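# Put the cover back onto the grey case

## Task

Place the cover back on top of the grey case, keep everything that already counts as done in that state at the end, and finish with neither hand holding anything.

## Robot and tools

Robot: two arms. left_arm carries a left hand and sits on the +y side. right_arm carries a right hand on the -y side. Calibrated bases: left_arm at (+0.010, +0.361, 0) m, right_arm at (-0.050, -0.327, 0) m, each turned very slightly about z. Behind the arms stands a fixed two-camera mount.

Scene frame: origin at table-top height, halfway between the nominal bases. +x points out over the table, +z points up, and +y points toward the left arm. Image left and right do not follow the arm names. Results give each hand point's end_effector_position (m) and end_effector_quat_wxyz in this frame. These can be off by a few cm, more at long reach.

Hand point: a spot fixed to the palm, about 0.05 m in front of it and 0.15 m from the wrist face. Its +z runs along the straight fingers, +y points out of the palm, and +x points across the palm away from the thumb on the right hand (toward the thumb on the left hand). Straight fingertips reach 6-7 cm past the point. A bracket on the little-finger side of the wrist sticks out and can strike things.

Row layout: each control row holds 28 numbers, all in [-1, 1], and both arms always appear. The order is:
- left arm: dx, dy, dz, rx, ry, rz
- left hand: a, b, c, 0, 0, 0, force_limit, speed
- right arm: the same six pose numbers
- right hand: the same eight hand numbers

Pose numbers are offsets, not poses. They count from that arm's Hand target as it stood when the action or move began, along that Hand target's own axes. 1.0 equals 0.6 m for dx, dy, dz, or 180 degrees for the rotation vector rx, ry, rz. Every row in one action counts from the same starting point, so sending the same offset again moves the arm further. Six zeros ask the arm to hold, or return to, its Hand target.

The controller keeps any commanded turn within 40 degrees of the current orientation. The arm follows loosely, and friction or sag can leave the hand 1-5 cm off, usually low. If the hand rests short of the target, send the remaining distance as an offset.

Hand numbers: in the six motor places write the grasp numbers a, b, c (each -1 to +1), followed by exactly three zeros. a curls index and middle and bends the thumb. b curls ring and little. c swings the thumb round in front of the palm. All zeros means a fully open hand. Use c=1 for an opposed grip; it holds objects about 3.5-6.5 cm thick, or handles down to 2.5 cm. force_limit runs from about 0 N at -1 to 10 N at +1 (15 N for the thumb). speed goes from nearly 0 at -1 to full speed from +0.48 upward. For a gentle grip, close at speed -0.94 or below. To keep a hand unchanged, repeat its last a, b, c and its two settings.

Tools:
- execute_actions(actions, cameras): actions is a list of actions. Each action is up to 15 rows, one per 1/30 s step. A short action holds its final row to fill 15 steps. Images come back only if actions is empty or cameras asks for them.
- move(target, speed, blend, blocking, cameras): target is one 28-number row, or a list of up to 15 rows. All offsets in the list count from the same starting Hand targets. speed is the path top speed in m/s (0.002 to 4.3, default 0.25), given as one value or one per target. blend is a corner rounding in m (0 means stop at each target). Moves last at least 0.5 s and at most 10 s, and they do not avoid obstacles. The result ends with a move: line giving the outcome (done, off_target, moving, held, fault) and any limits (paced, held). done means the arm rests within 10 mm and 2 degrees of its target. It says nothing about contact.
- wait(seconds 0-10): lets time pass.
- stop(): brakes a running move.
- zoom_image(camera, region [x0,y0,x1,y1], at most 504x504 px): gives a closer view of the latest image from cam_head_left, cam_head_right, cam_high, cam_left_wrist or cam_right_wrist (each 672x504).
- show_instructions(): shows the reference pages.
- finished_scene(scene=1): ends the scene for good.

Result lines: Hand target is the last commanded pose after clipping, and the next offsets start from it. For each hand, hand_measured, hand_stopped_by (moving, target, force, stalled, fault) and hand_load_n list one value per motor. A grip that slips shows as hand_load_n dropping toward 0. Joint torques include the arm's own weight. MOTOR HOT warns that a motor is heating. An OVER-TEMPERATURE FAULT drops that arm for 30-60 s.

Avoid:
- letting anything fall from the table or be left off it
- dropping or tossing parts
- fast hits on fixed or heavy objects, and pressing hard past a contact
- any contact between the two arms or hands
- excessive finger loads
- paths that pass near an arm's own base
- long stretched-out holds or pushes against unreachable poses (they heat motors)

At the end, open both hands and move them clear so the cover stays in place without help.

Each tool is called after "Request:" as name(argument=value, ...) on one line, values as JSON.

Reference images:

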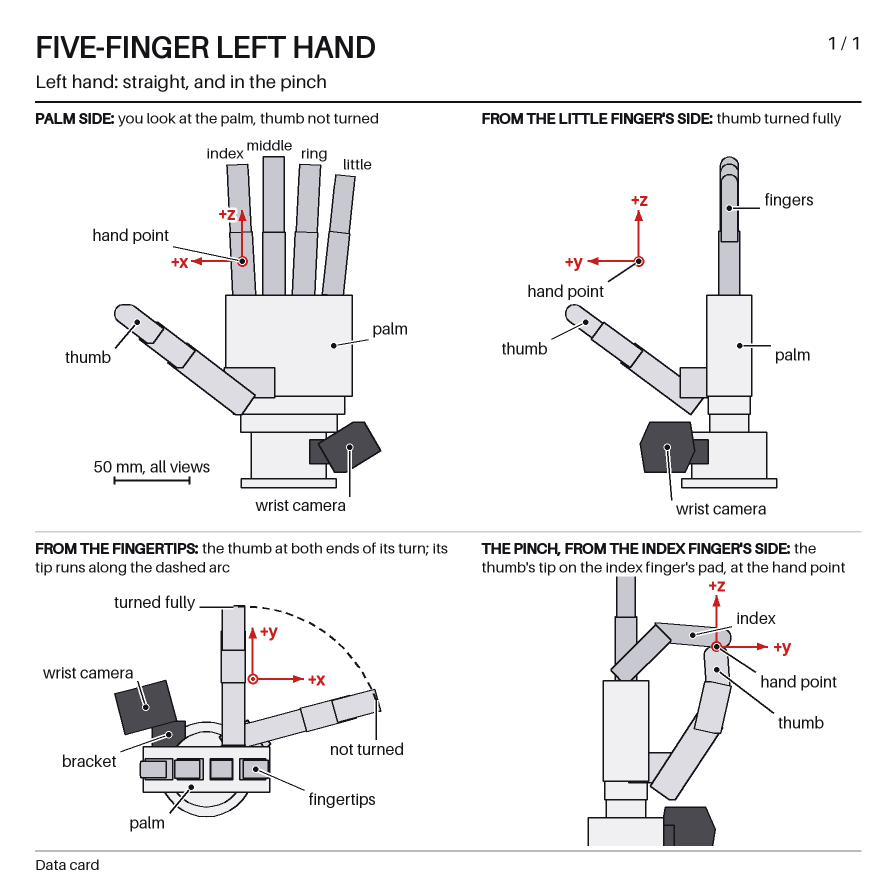

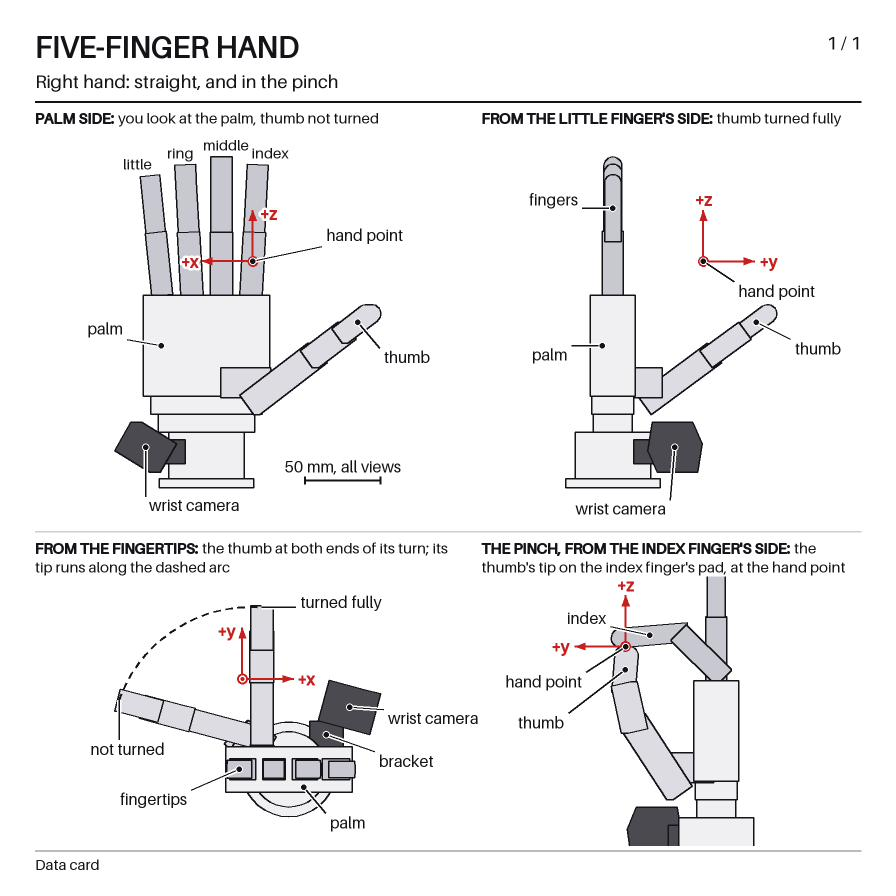

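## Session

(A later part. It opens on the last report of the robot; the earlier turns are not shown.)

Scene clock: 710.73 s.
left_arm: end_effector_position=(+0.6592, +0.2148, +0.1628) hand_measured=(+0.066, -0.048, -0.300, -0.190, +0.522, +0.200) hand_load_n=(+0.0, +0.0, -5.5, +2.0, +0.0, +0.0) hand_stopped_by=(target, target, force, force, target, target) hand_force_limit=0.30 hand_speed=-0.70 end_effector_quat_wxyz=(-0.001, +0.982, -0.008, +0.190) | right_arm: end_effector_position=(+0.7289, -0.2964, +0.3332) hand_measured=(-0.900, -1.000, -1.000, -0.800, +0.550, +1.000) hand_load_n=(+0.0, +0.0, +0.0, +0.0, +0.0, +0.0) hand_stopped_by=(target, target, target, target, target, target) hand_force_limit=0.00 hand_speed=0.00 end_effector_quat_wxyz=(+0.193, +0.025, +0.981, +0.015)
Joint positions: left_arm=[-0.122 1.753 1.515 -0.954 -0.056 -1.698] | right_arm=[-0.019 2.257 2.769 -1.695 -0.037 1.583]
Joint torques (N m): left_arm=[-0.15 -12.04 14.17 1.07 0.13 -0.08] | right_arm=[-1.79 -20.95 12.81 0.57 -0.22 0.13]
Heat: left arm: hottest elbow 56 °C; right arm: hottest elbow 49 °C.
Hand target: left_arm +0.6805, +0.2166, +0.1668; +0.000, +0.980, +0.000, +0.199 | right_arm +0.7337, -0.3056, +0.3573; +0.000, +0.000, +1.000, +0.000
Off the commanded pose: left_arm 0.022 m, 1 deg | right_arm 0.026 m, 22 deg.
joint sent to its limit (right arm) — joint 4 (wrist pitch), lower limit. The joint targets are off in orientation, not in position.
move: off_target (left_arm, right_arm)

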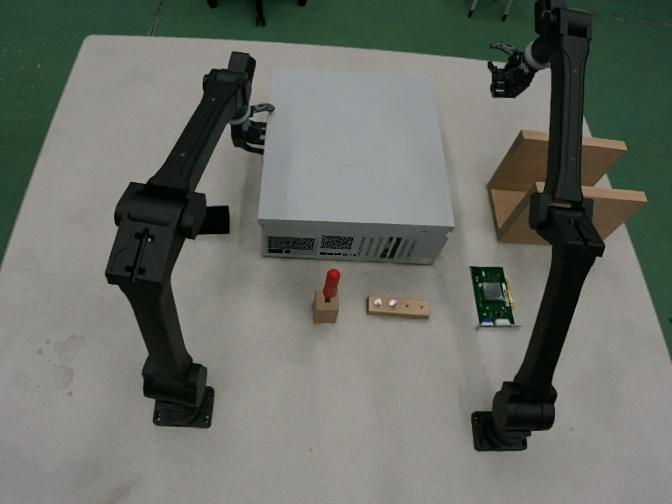

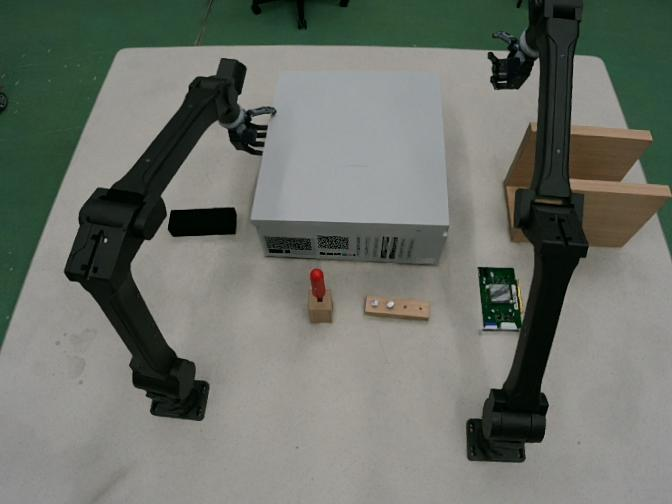

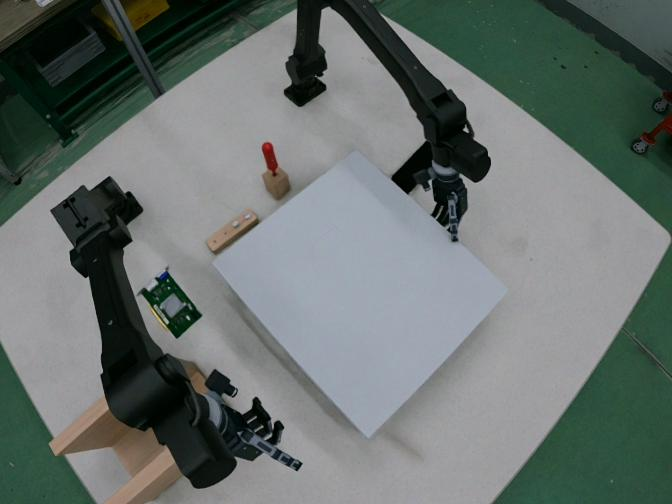

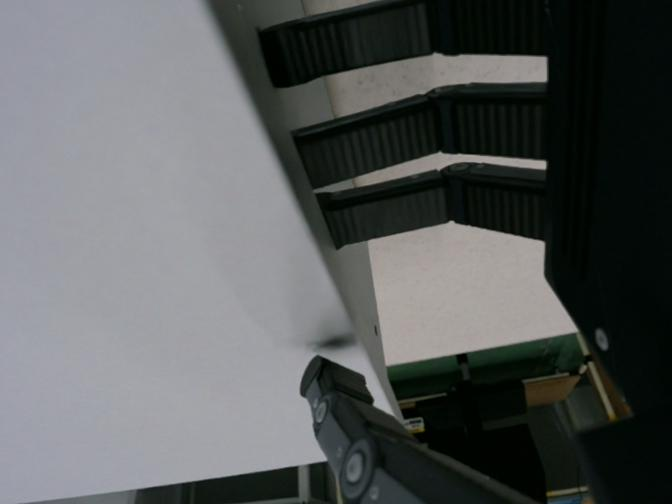

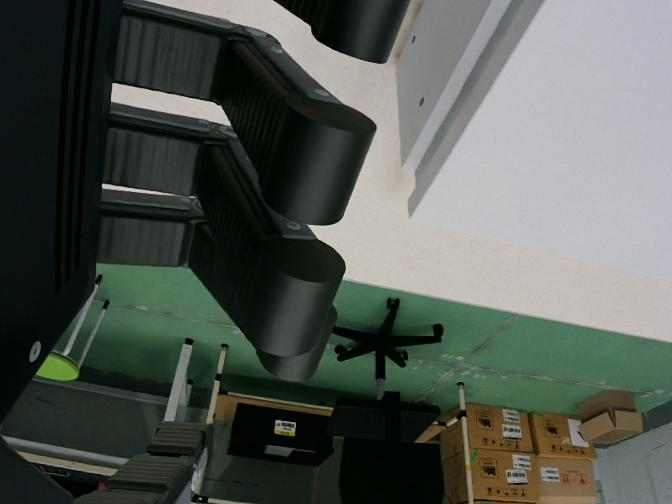

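Request:
zoom_image(camera="cam_head_left", region=[340, 190, 470, 275])

Request:
zoom_image(camera="cam_head_left", region=[250, 190, 380, 275])

Request:
zoom_image(camera="cam_right_wrist", region=[330, 0, 600, 230])

Request:
zoom_image(camera="cam_high", region=[200, 220, 400, 450])

Scaled by 3.877 from the camera's 672x504 image, which has a finer 960x720 frame.

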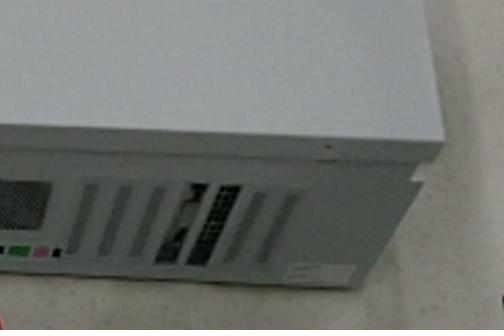

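Scaled by 3.877 from the camera's 672x504 image, which has a finer 960x720 frame.

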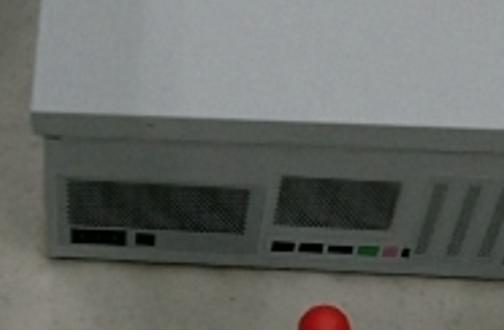

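Scaled by 1.867 from the camera's 672x504 image, which has a finer 960x720 frame.

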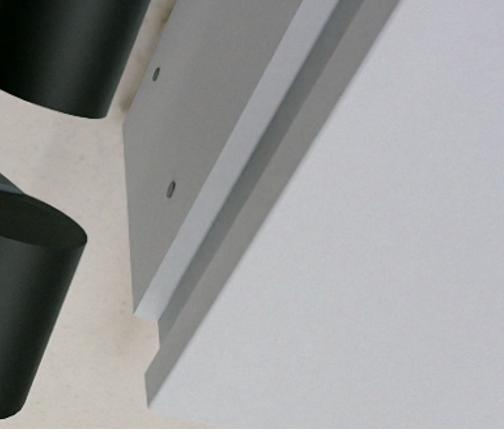

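Scaled by 2.191 from the camera's 672x504 image, which has a finer 960x720 frame.

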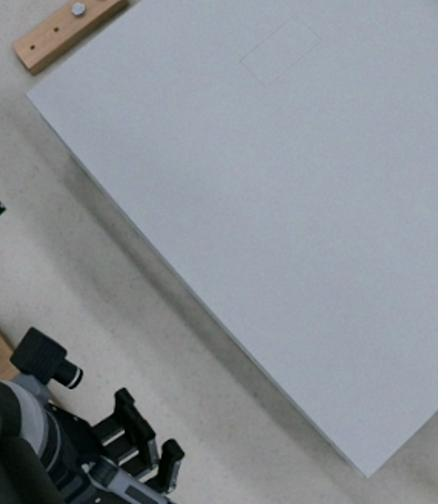

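Request:
zoom_image(camera="cam_right_wrist", region=[390, 130, 490, 240])

Request:
zoom_image(camera="cam_right_wrist", region=[400, 150, 672, 350])

Request:
zoom_image(camera="cam_head_left", region=[410, 205, 460, 245])

Request:
zoom_image(camera="cam_head_left", region=[250, 205, 300, 245])

Scaled by 4.582 from the camera's 672x504 image, which has a finer 960x720 frame.

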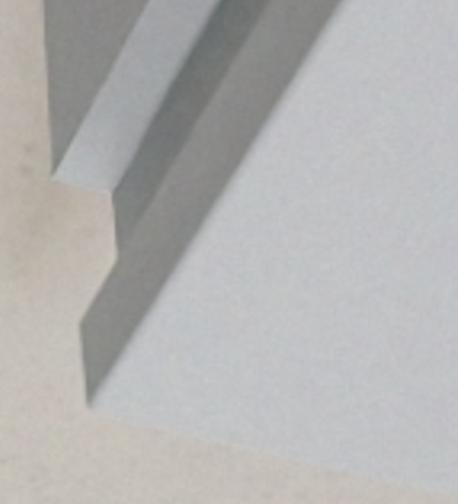

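Scaled by 1.853 from the camera's 672x504 image, which has a finer 960x720 frame.

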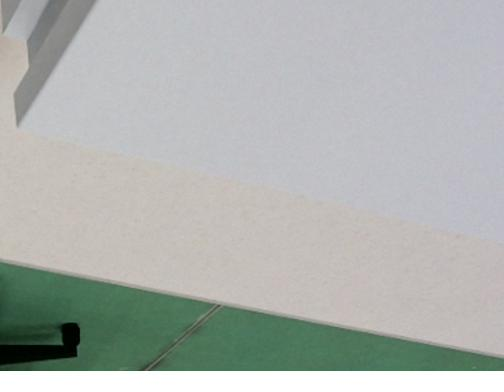

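Scaled by 10.080 from the camera's 672x504 image, which has a finer 960x720 frame.

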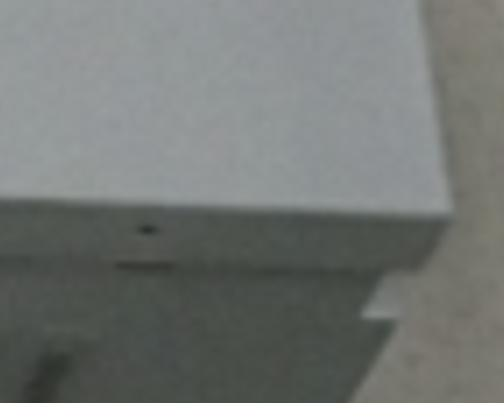

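Scaled by 10.080 from the camera's 672x504 image, which has a finer 960x720 frame.

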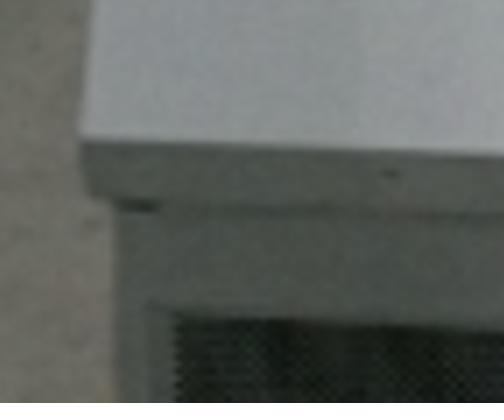

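Request:
move(target=[[0,0,0,0,0,0,0.65,0.5,0.4,0,0,0,0.3,-0.7,0.156,0.0427,0.179,0,0,0,0.65,0,0,0,0,0,0.0,-0.3],[0,0,0,0,0,0,0.65,0.5,0.4,0,0,0,0.3,-0.7,0.156,0.06,0.304,0,0,0,0.65,0,0,0,0,0,0.0,-0.3]], speed=[0.2,0.12], blend=[0.03,0], cameras=["cam_right_wrist","cam_high","cam_head_right"])

Scene clock: 723.13 s.
left_arm: end_effector_position=(+0.6592, +0.2148, +0.1628) hand_measured=(+0.066, -0.048, -0.300, -0.190, +0.522, +0.200) hand_load_n=(+0.0, +0.0, -5.5, +1.5, -0.5, +0.0) hand_stopped_by=(target, target, force, force, target, target) hand_force_limit=0.30 hand_speed=-0.70 end_effector_quat_wxyz=(-0.001, +0.982, -0.008, +0.190) | right_arm: end_effector_position=(+0.6391, -0.2767, +0.1751) hand_measured=(+1.000, +0.902, -0.300, -0.300, +0.512, +1.000) hand_load_n=(+0.0, +0.0, +0.0, +0.0, +0.0, +0.0) hand_stopped_by=(target, target, target, target, target, target) hand_force_limit=0.00 hand_speed=-0.30 end_effector_quat_wxyz=(-0.004, +0.010, +1.000, +0.002)
Joint positions: left_arm=[-0.122 1.753 1.515 -0.954 -0.056 -1.698] | right_arm=[0.013 2.124 2.192 -1.647 -0.004 1.576]
Joint torques (N m): left_arm=[-0.09 -11.87 14.02 1.13 0.18 -0.08] | right_arm=[-0.15 -20.6 8.5 0.55 0.08 -0.11]
Heat: left arm: hottest elbow 57 °C; right arm: hottest elbow 50 °C.
Hand target: left_arm +0.6805, +0.2166, +0.1668; +0.000, +0.980, +0.000, +0.199 | right_arm +0.6402, -0.2696, +0.1751; +0.001, +0.001, +1.000, +0.000
Off the commanded pose: left_arm 0.022 m, 1 deg | right_arm 0.007 m, 1 deg.
move: off_target (left_arm)
Images, in order (width x height): cam_head_right 672x504, cam_high 672x504, cam_right_wrist 672x504.

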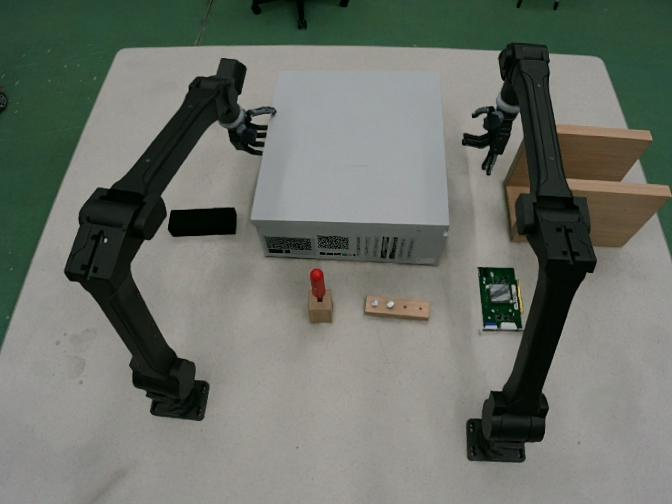

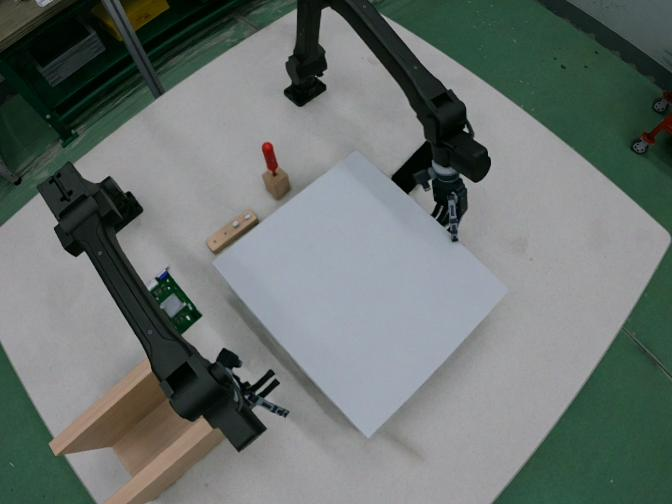

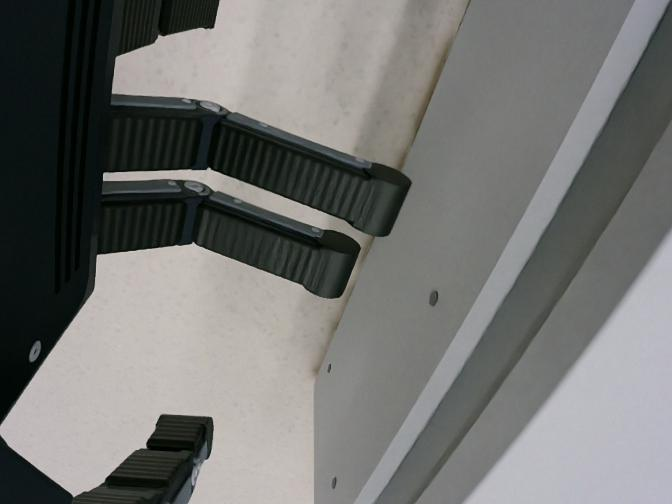

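Request:
move(target=[0,0,0,0,0,0,0.65,0.5,0.4,0,0,0,0.3,-0.7,0,0.053,0.02,0,0,0,0.65,0,0,0,0,0,0.0,-0.3], speed=0.08, cameras=["cam_right_wrist"])

Scene clock: 724.83 s.
left_arm: end_effector_position=(+0.6592, +0.2148, +0.1628) hand_measured=(+0.066, -0.048, -0.300, -0.190, +0.522, +0.200) hand_load_n=(+0.0, +0.0, -5.5, +1.5, +0.0, +0.0) hand_stopped_by=(target, target, force, force, target, target) hand_force_limit=0.30 hand_speed=-0.70 end_effector_quat_wxyz=(-0.001, +0.982, -0.008, +0.190) | right_arm: end_effector_position=(+0.6381, -0.2381, +0.1646) hand_measured=(+1.000, +0.902, -0.300, -0.300, +0.512, +1.000) hand_load_n=(+0.0, +0.0, +0.0, +0.0, +0.0, +0.0) hand_stopped_by=(target, target, target, target, target, target) hand_force_limit=0.00 hand_speed=-0.30 end_effector_quat_wxyz=(-0.002, -0.006, +1.000, +0.001)
Joint positions: left_arm=[-0.122 1.753 1.515 -0.954 -0.056 -1.698] | right_arm=[0.07 2.124 2.164 -1.616 -0.003 1.6]
Joint torques (N m): left_arm=[-0.15 -12.22 13.91 0.91 0.17 -0.08] | right_arm=[-0.73 -20.37 8.23 0.51 0.07 0.09]
Heat: left arm: hottest elbow 57 °C; right arm: hottest elbow 50 °C.
Hand target: left_arm +0.6805, +0.2166, +0.1668; +0.000, +0.980, +0.000, +0.199 | right_arm +0.6402, -0.2376, +0.1631; +0.001, +0.000, +1.000, +0.000
Off the commanded pose: left_arm 0.022 m, 1 deg | right_arm 0.003 m, 1 deg.
move: off_target (left_arm)
Images, in order (width x height): cam_right_wrist 672x504.

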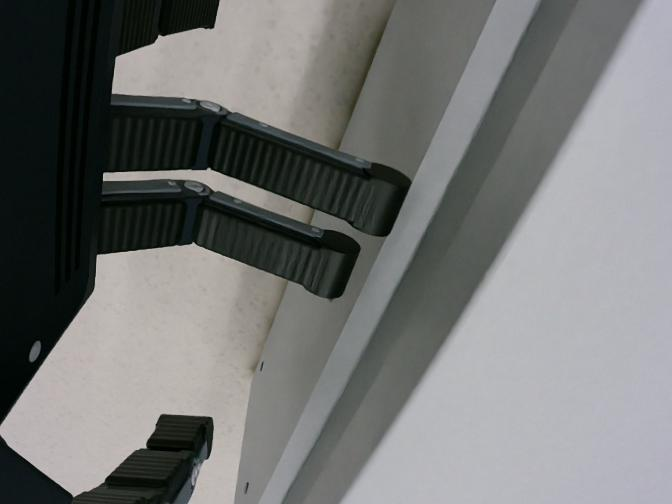

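Request:
move(target=[0,0,0,0,0,0,0.65,0.5,0.4,0,0,0,0.3,-0.7,0,0.02,0.0,0,0,0,0.65,0,0,0,0,0,0.0,-0.3], speed=0.05, cameras=["cam_right_wrist"])

Scene clock: 726.37 s.
left_arm: end_effector_position=(+0.6592, +0.2148, +0.1628) hand_measured=(+0.066, -0.048, -0.300, -0.190, +0.522, +0.200) hand_load_n=(+0.0, +0.0, -5.5, +1.5, +0.0, +0.0) hand_stopped_by=(target, target, force, force, target, target) hand_force_limit=0.30 hand_speed=-0.70 end_effector_quat_wxyz=(-0.001, +0.982, -0.008, +0.190) | right_arm: end_effector_position=(+0.6383, -0.2320, +0.1645) hand_measured=(+1.000, +0.902, -0.300, -0.300, +0.512, +1.000) hand_load_n=(+0.0, +0.0, +0.0, +0.0, +0.0, +0.0) hand_stopped_by=(target, target, target, target, target, target) hand_force_limit=0.00 hand_speed=-0.30 end_effector_quat_wxyz=(-0.002, -0.002, +1.000, +0.001)
Joint positions: left_arm=[-0.122 1.753 1.515 -0.954 -0.056 -1.698] | right_arm=[0.08 2.124 2.164 -1.616 -0.003 1.619]
Joint torques (N m): left_arm=[0.5 -11.63 14.19 0.96 0.13 -0.14] | right_arm=[-0.15 -20.25 8.49 0.49 0.07 0.11]
Heat: left arm: hottest elbow 58 °C; right arm: hottest elbow 50 °C.
Hand target: left_arm +0.6805, +0.2166, +0.1668; +0.000, +0.980, +0.000, +0.199 | right_arm +0.6402, -0.2258, +0.1631; +0.000, +0.001, +1.000, +0.000
Off the commanded pose: left_arm 0.022 m, 1 deg | right_arm 0.007 m, 0 deg.
move: off_target (left_arm)
Images, in order (width x height): cam_right_wrist 672x504.

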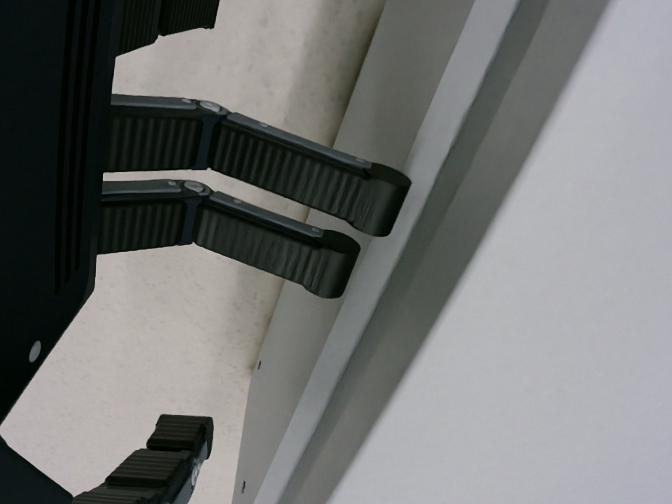

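Request:
move(target=[0,0,0,0,0,0,0.65,0.5,0.4,0,0,0,0.3,-0.7,0,0.018,0.0,0,0,0,0.65,0,0,0,0,0,0.0,-0.3], speed=0.05, cameras=["cam_right_wrist"])

Scene clock: 727.57 s.
left_arm: end_effector_position=(+0.6592, +0.2148, +0.1628) hand_measured=(+0.066, -0.048, -0.300, -0.190, +0.522, +0.200) hand_load_n=(+0.0, +0.0, -5.5, +1.5, +0.0, +0.0) hand_stopped_by=(target, target, force, force, target, target) hand_force_limit=0.30 hand_speed=-0.70 end_effector_quat_wxyz=(-0.001, +0.982, -0.008, +0.190) | right_arm: end_effector_position=(+0.6377, -0.2217, +0.1644) hand_measured=(+1.000, +0.902, -0.300, -0.300, +0.512, +1.000) hand_load_n=(+0.0, +0.0, +0.0, +0.0, -0.5, +0.0) hand_stopped_by=(target, target, target, target, target, target) hand_force_limit=0.00 hand_speed=-0.30 end_effector_quat_wxyz=(-0.002, -0.002, +1.000, +0.000)
Joint positions: left_arm=[-0.122 1.753 1.515 -0.954 -0.056 -1.698] | right_arm=[0.096 2.124 2.164 -1.616 -0.001 1.635]
Joint torques (N m): left_arm=[-0.26 -12.63 13.89 1.14 0.13 -0.08] | right_arm=[-0.09 -20.01 8.84 0.42 -0.05 0.11]
Heat: left arm: hottest elbow 58 °C; right arm: hottest elbow 50 °C.
Hand target: left_arm +0.6805, +0.2166, +0.1668; +0.000, +0.980, +0.000, +0.199 | right_arm +0.6402, -0.2148, +0.1631; +0.000, +0.000, +1.000, +0.000
Off the commanded pose: left_arm 0.022 m, 1 deg | right_arm 0.007 m, 0 deg.
move: off_target (left_arm)
Images, in order (width x height): cam_right_wrist 672x504.

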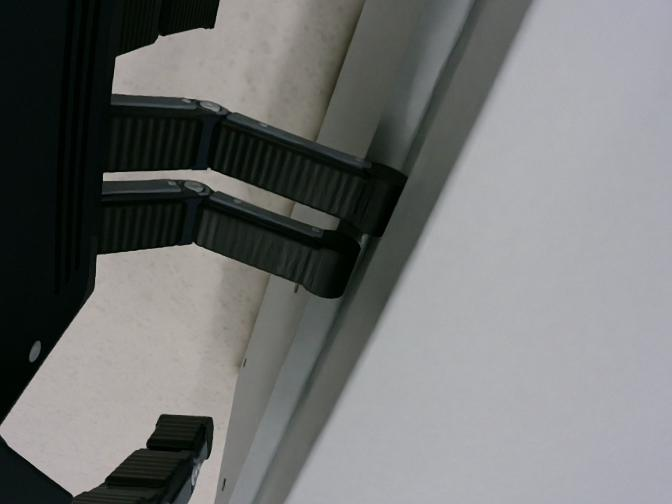

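Request:
move(target=[-0.0154,0.0333,-0.0065,0,0,0,0.65,0.5,0.4,0,0,0,0.3,-0.7,0,0,0.0,0,0,0,0.65,0,0,0,0,0,0.0,-0.3], speed=0.05, cameras=["cam_left_wrist","cam_head_left","cam_high"])

Scene clock: 729.30 s.
left_arm: end_effector_position=(+0.6595, +0.2136, +0.1625) hand_measured=(+0.066, -0.048, -0.300, -0.190, +0.522, +0.200) hand_load_n=(+0.0, +0.0, -6.5, +2.0, +0.0, +0.0) hand_stopped_by=(target, target, force, force, target, target) hand_force_limit=0.30 hand_speed=-0.70 end_effector_quat_wxyz=(-0.006, +0.982, -0.004, +0.191) | right_arm: end_effector_position=(+0.6377, -0.2217, +0.1644) hand_measured=(+1.000, +0.902, -0.300, -0.300, +0.512, +1.000) hand_load_n=(+0.0, +0.0, +0.5, +0.0, +0.0, +0.0) hand_stopped_by=(target, target, target, target, target, target) hand_force_limit=0.00 hand_speed=-0.30 end_effector_quat_wxyz=(-0.002, -0.002, +1.000, +0.000)
Joint positions: left_arm=[-0.128 1.753 1.515 -0.954 -0.071 -1.71] | right_arm=[0.096 2.124 2.164 -1.616 -0.001 1.636]
Joint torques (N m): left_arm=[-2.37 -13.8 12.25 1.16 0.15 -0.32] | right_arm=[-0.15 -20.01 8.84 0.4 -0.04 0.11]
Heat: left arm: hottest elbow 58 °C; right arm: hottest elbow 50 °C.
Hand target: left_arm +0.6704, +0.1964, +0.1668; +0.000, +0.980, +0.000, +0.199 | right_arm +0.6402, -0.2148, +0.1631; +0.000, +0.001, +1.000, +0.000
Off the commanded pose: left_arm 0.021 m, 1 deg | right_arm 0.007 m, 0 deg.
move: off_target (left_arm)
Images, in order (width x height): cam_head_left 672x504, cam_high 672x504, cam_left_wrist 672x504.

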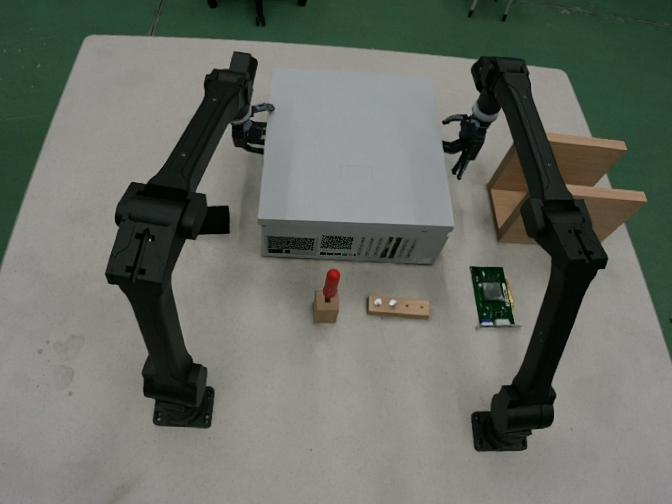

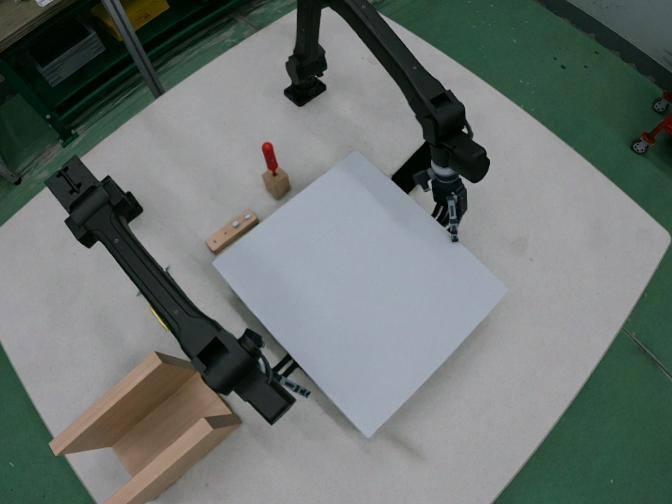

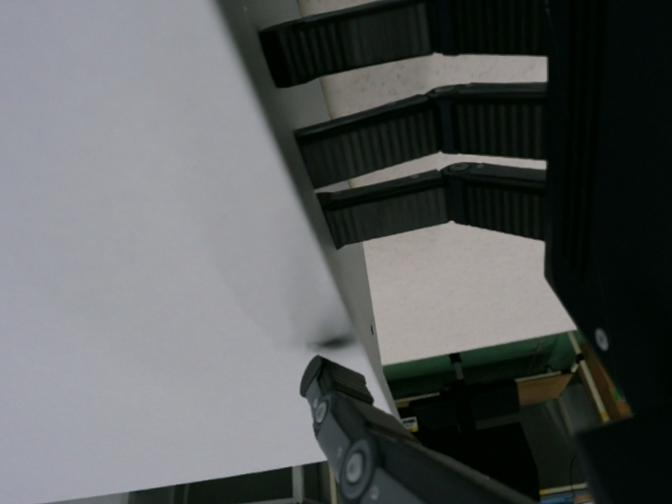

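Request:
zoom_image(camera="cam_left_wrist", region=[200, 0, 420, 260])

Request:
zoom_image(camera="cam_left_wrist", region=[290, 230, 420, 400])

Scaled by 1.938 from the camera's 672x504 image, which has a finer 960x720 frame.

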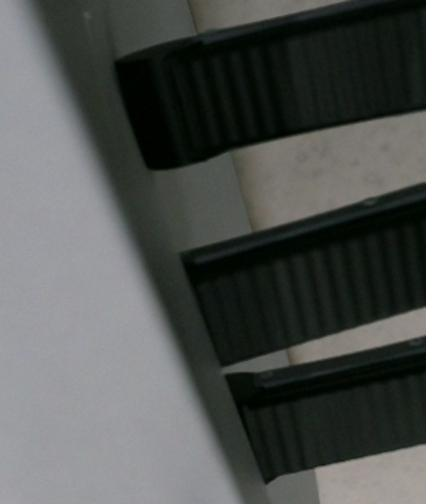

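Scaled by 2.965 from the camera's 672x504 image, which has a finer 960x720 frame.

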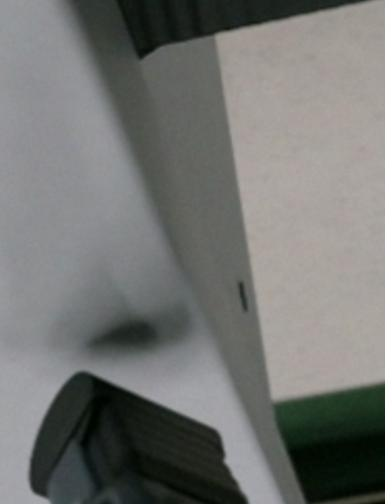

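Request:
move(target=[0,0.05,0,0,0,0,0.65,0.5,0.4,0,0,0,0.3,-0.7,0,0,0.0,0,0,0,0.65,0,0,0,0,0,0.0,-0.3], speed=0.05, cameras=["cam_head_left","cam_right_wrist"])

Scene clock: 731.70 s.
left_arm: end_effector_position=(+0.6593, +0.2126, +0.1624) hand_measured=(+0.066, -0.048, -0.300, -0.190, +0.522, +0.200) hand_load_n=(+0.0, +1.5, -7.0, +2.0, +0.0, +0.0) hand_stopped_by=(target, target, force, force, target, target) hand_force_limit=0.30 hand_speed=-0.70 end_effector_quat_wxyz=(-0.022, +0.981, +0.011, +0.191) | right_arm: end_effector_position=(+0.6377, -0.2217, +0.1644) hand_measured=(+1.000, +0.902, -0.300, -0.300, +0.512, +1.000) hand_load_n=(+0.0, +0.0, +0.0, +0.0, +0.0, +0.0) hand_stopped_by=(target, target, target, target, target, target) hand_force_limit=0.00 hand_speed=-0.30 end_effector_quat_wxyz=(-0.002, -0.002, +1.000, +0.000)
Joint positions: left_arm=[-0.144 1.752 1.518 -0.965 -0.112 -1.75] | right_arm=[0.096 2.124 2.164 -1.616 -0.001 1.636]
Joint torques (N m): left_arm=[-4.84 -12.51 13.38 1.25 0.96 -0.43] | right_arm=[-0.03 -20.07 8.83 0.42 -0.04 0.11]
Heat: left arm: hottest elbow 57 °C; right arm: hottest elbow 49 °C.
Hand target: left_arm +0.6705, +0.1665, +0.1668; +0.000, +0.980, +0.000, +0.199 | right_arm +0.6402, -0.2148, +0.1631; +0.000, +0.001, +1.000, +0.000
Off the commanded pose: left_arm 0.048 m, 3 deg | right_arm 0.007 m, 0 deg.
move: off_target (left_arm)
Images, in order (width x height): cam_head_left 672x504, cam_right_wrist 672x504.

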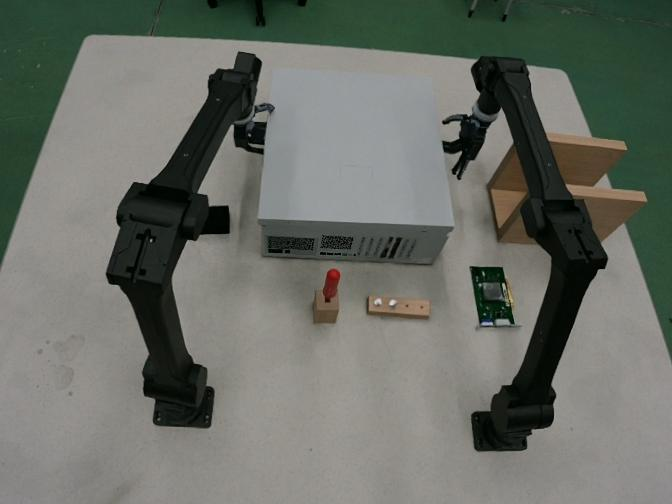

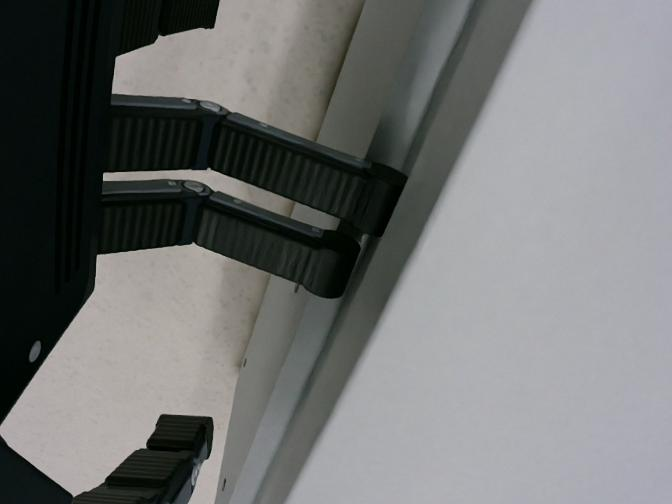

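Request:
move(target=[[0,-0.05,0,0,0,0,0.65,0.5,0.4,0,0,0,0.3,-0.7,0,0,0.0,0,0,0,0.65,0,0,0,0,0,0.0,-0.3],[0,-0.05,0,0,0,0,0.65,0.0,0.2,0,0,0,0.3,-0.7,0,0,0.0,0,0,0,0.65,0,0,0,0,0,0.0,-0.3]], speed=0.05, cameras=["cam_left_wrist"])

Scene clock: 735.10 s.
left_arm: end_effector_position=(+0.6594, +0.2127, +0.1650) hand_measured=(+1.000, +0.902, -0.272, -0.268, +0.444, +0.600) hand_load_n=(+0.0, +0.0, -5.5, +3.5, +0.0, +0.0) hand_stopped_by=(target, target, target, force, target, target) hand_force_limit=0.30 hand_speed=-0.70 end_effector_quat_wxyz=(-0.009, +0.982, +0.010, +0.190) | right_arm: end_effector_position=(+0.6377, -0.2217, +0.1644) hand_measured=(+1.000, +0.902, -0.300, -0.300, +0.512, +1.000) hand_load_n=(+0.0, +0.0, +0.0, +0.0, +0.0, +0.0) hand_stopped_by=(target, target, target, target, target, target) hand_force_limit=0.00 hand_speed=-0.30 end_effector_quat_wxyz=(-0.002, -0.002, +1.000, +0.000)
Joint positions: left_arm=[-0.135 1.75 1.518 -0.964 -0.083 -1.742] | right_arm=[0.096 2.124 2.164 -1.616 -0.001 1.636]
Joint torques (N m): left_arm=[-1.96 -13.22 12.29 1.65 0.59 0.03] | right_arm=[-0.15 -20.01 8.84 0.39 -0.05 0.11]
Heat: left arm: hottest elbow 56 °C; right arm: hottest elbow 49 °C.
Hand target: left_arm +0.6704, +0.1964, +0.1669; +0.000, +0.980, +0.000, +0.199 | right_arm +0.6402, -0.2148, +0.1631; +0.000, +0.001, +1.000, +0.000
Off the commanded pose: left_arm 0.020 m, 2 deg | right_arm 0.007 m, 0 deg.
move: off_target (left_arm); target 2's new numbers were sent with left_arm's hand 0.021 m and 2 deg from that target
Images, in order (width x height): cam_left_wrist 672x504.

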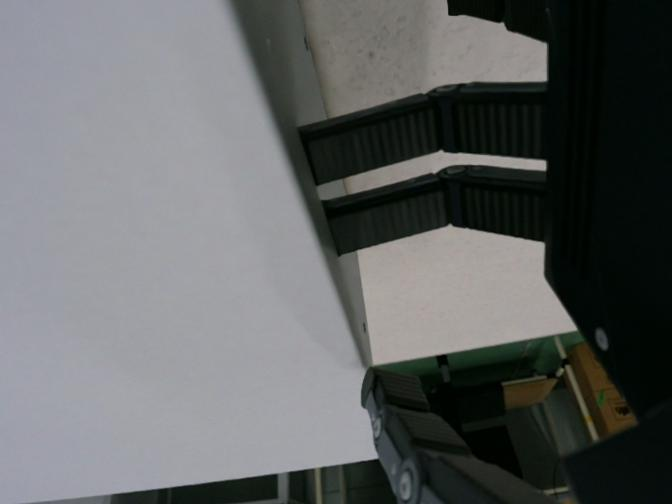

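Request:
move(target=[0,0.05,0,0,0,0,0.65,0.0,0.2,0,0,0,0.3,-0.7,0,0,0.0,0,0,0,0.65,0,0,0,0,0,0.0,-0.3], speed=0.04, cameras=["cam_left_wrist","cam_right_wrist","cam_head_left"])

Scene clock: 736.60 s.
left_arm: end_effector_position=(+0.6601, +0.2120, +0.1645) hand_measured=(+1.000, +0.902, -0.272, -0.268, +0.444, +0.600) hand_load_n=(+0.0, +0.0, -9.0, +3.0, +0.0, +0.0) hand_stopped_by=(target, target, target, force, target, target) hand_force_limit=0.30 hand_speed=-0.70 end_effector_quat_wxyz=(-0.019, +0.981, +0.018, +0.192) | right_arm: end_effector_position=(+0.6377, -0.2217, +0.1644) hand_measured=(+1.000, +0.902, -0.300, -0.300, +0.512, +1.000) hand_load_n=(+0.0, +0.0, +0.0, -0.5, +0.0, +0.0) hand_stopped_by=(target, target, target, target, target, target) hand_force_limit=0.00 hand_speed=-0.30 end_effector_quat_wxyz=(-0.002, -0.002, +1.000, +0.000)
Joint positions: left_arm=[-0.145 1.75 1.518 -0.965 -0.109 -1.763] | right_arm=[0.096 2.124 2.164 -1.616 -0.001 1.636]
Joint torques (N m): left_arm=[-5.01 -12.1 13.35 1.24 0.82 -0.24] | right_arm=[-0.03 -20.07 8.84 0.42 -0.05 0.11]
Heat: left arm: hottest elbow 56 °C; right arm: hottest elbow 49 °C.
Hand target: left_arm +0.6705, +0.1666, +0.1669; +0.000, +0.980, +0.000, +0.199 | right_arm +0.6402, -0.2148, +0.1631; +0.000, +0.001, +1.000, +0.000
Off the commanded pose: left_arm 0.047 m, 3 deg | right_arm 0.007 m, 0 deg.
move: off_target (left_arm)
Images, in order (width x height): cam_head_left 672x504, cam_left_wrist 672x504, cam_right_wrist 672x504.

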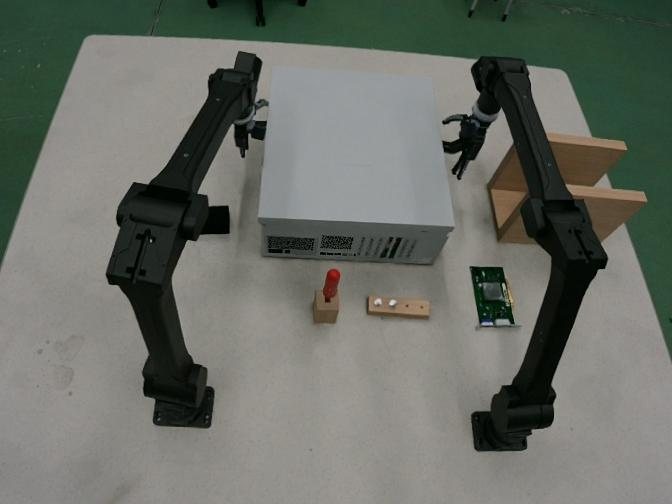

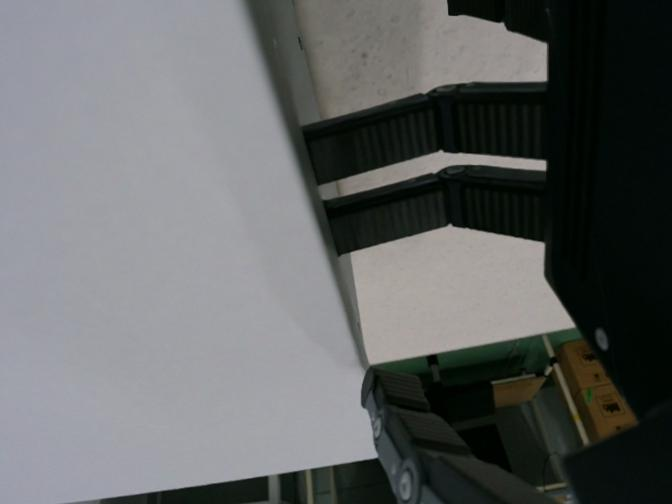

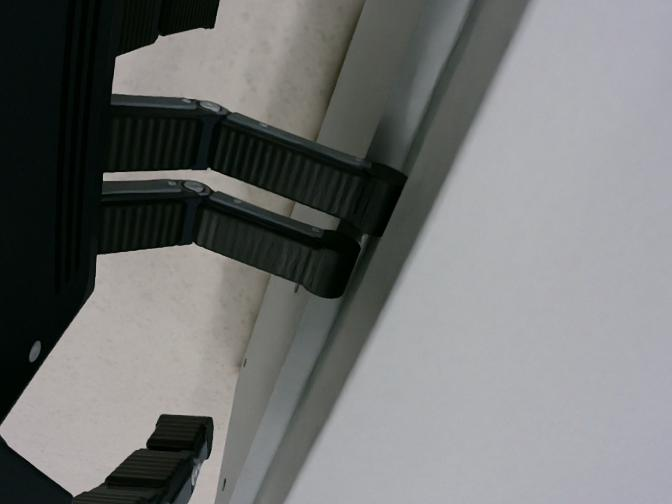

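Request:
zoom_image(camera="cam_head_left", region=[250, 205, 300, 245])

Request:
zoom_image(camera="cam_head_left", region=[410, 205, 460, 245])

Request:
zoom_image(camera="cam_left_wrist", region=[240, 60, 400, 380])

Scaled by 10.080 from the camera's 672x504 image, which has a finer 960x720 frame.

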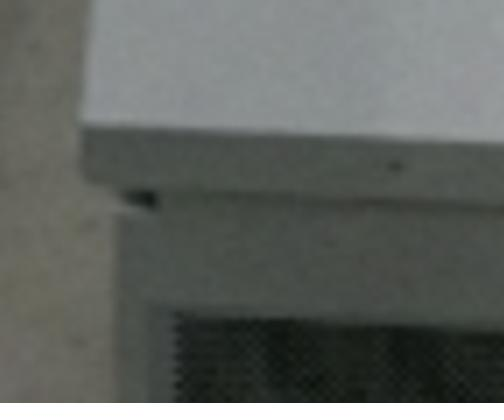

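Scaled by 10.080 from the camera's 672x504 image, which has a finer 960x720 frame.

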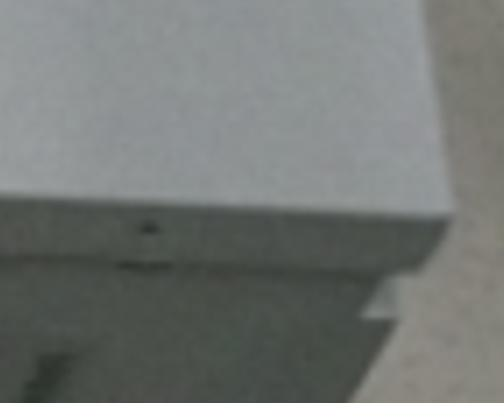

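Scaled by 1.575 from the camera's 672x504 image, which has a finer 960x720 frame.

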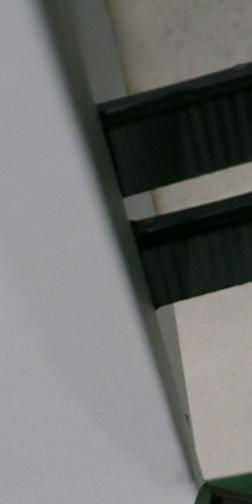

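Request:
move(target=[0.013,-0.05,-0.0307,0,0,0,0.65,0.0,0.2,0,0,0,0.3,-0.7,0,0,-0.025,0,0,0,0.65,0,0,0,0,0,0.0,-0.3], speed=0.04, cameras=["cam_left_wrist","cam_right_wrist","cam_head_left","cam_high"])

Scene clock: 739.53 s.
left_arm: end_effector_position=(+0.6595, +0.2128, +0.1667) hand_measured=(+1.000, +0.902, -0.270, -0.268, +0.444, +0.600) hand_load_n=(+0.0, +0.0, -1.0, +3.0, +0.0, -0.5) hand_stopped_by=(target, target, target, force, target, target) hand_force_limit=0.30 hand_speed=-0.70 end_effector_quat_wxyz=(-0.011, +0.982, +0.017, +0.187) | right_arm: end_effector_position=(+0.6313, -0.2221, +0.1637) hand_measured=(+1.000, +0.902, -0.300, -0.300, +0.512, +1.000) hand_load_n=(+0.0, +0.0, +0.0, +0.5, +0.0, +0.0) hand_stopped_by=(target, target, target, target, target, target) hand_force_limit=0.00 hand_speed=-0.30 end_effector_quat_wxyz=(-0.014, -0.002, +1.000, -0.001)
Joint positions: left_arm=[-0.138 1.752 1.529 -0.981 -0.091 -1.759] | right_arm=[0.096 2.124 2.164 -1.64 -0.001 1.636]
Joint torques (N m): left_arm=[-1.38 -14.1 14.13 0.55 0.86 0.18] | right_arm=[-0.15 -19.9 11.88 -0.32 -0.06 0.11]
Heat: left arm: hottest elbow 55 °C; right arm: hottest elbow 49 °C.
Hand target: left_arm +0.6704, +0.1965, +0.1869; +0.000, +0.980, +0.000, +0.199 | right_arm +0.6403, -0.2148, +0.1781; +0.001, +0.000, +1.000, +0.000
Off the commanded pose: left_arm 0.028 m, 3 deg | right_arm 0.018 m, 2 deg.
move: off_target (left_arm, right_arm)
Images, in order (width x height): cam_head_left 672x504, cam_high 672x504, cam_left_wrist 672x504, cam_right_wrist 672x504.

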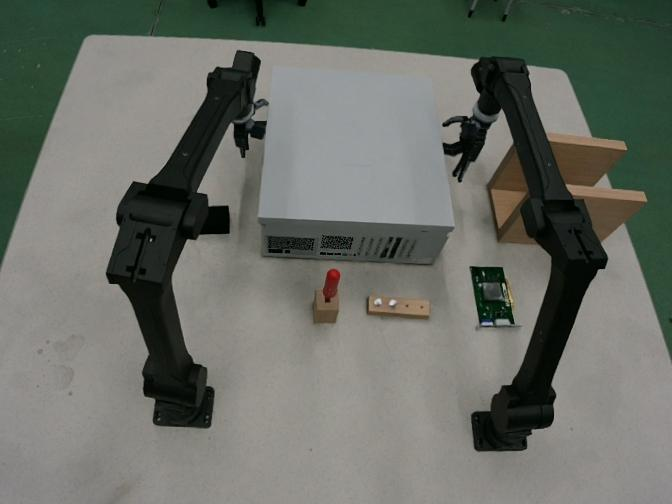

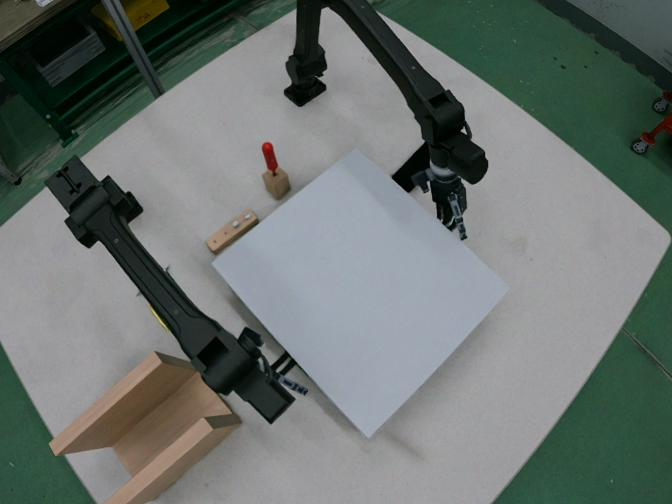

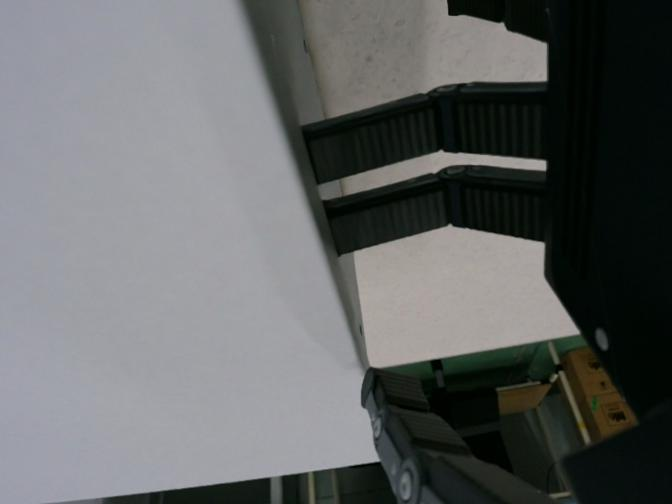

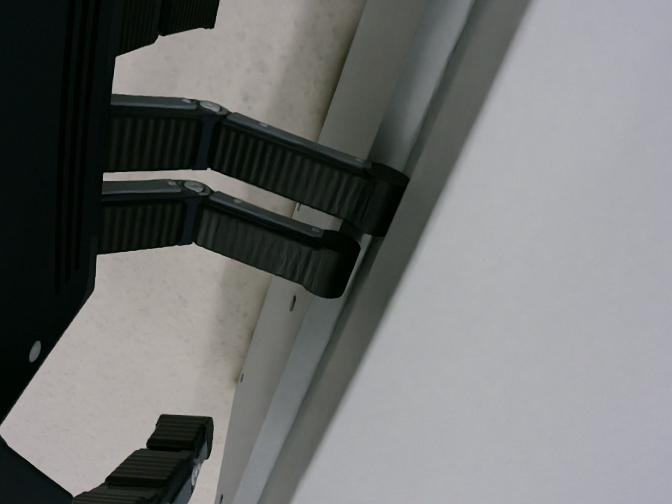

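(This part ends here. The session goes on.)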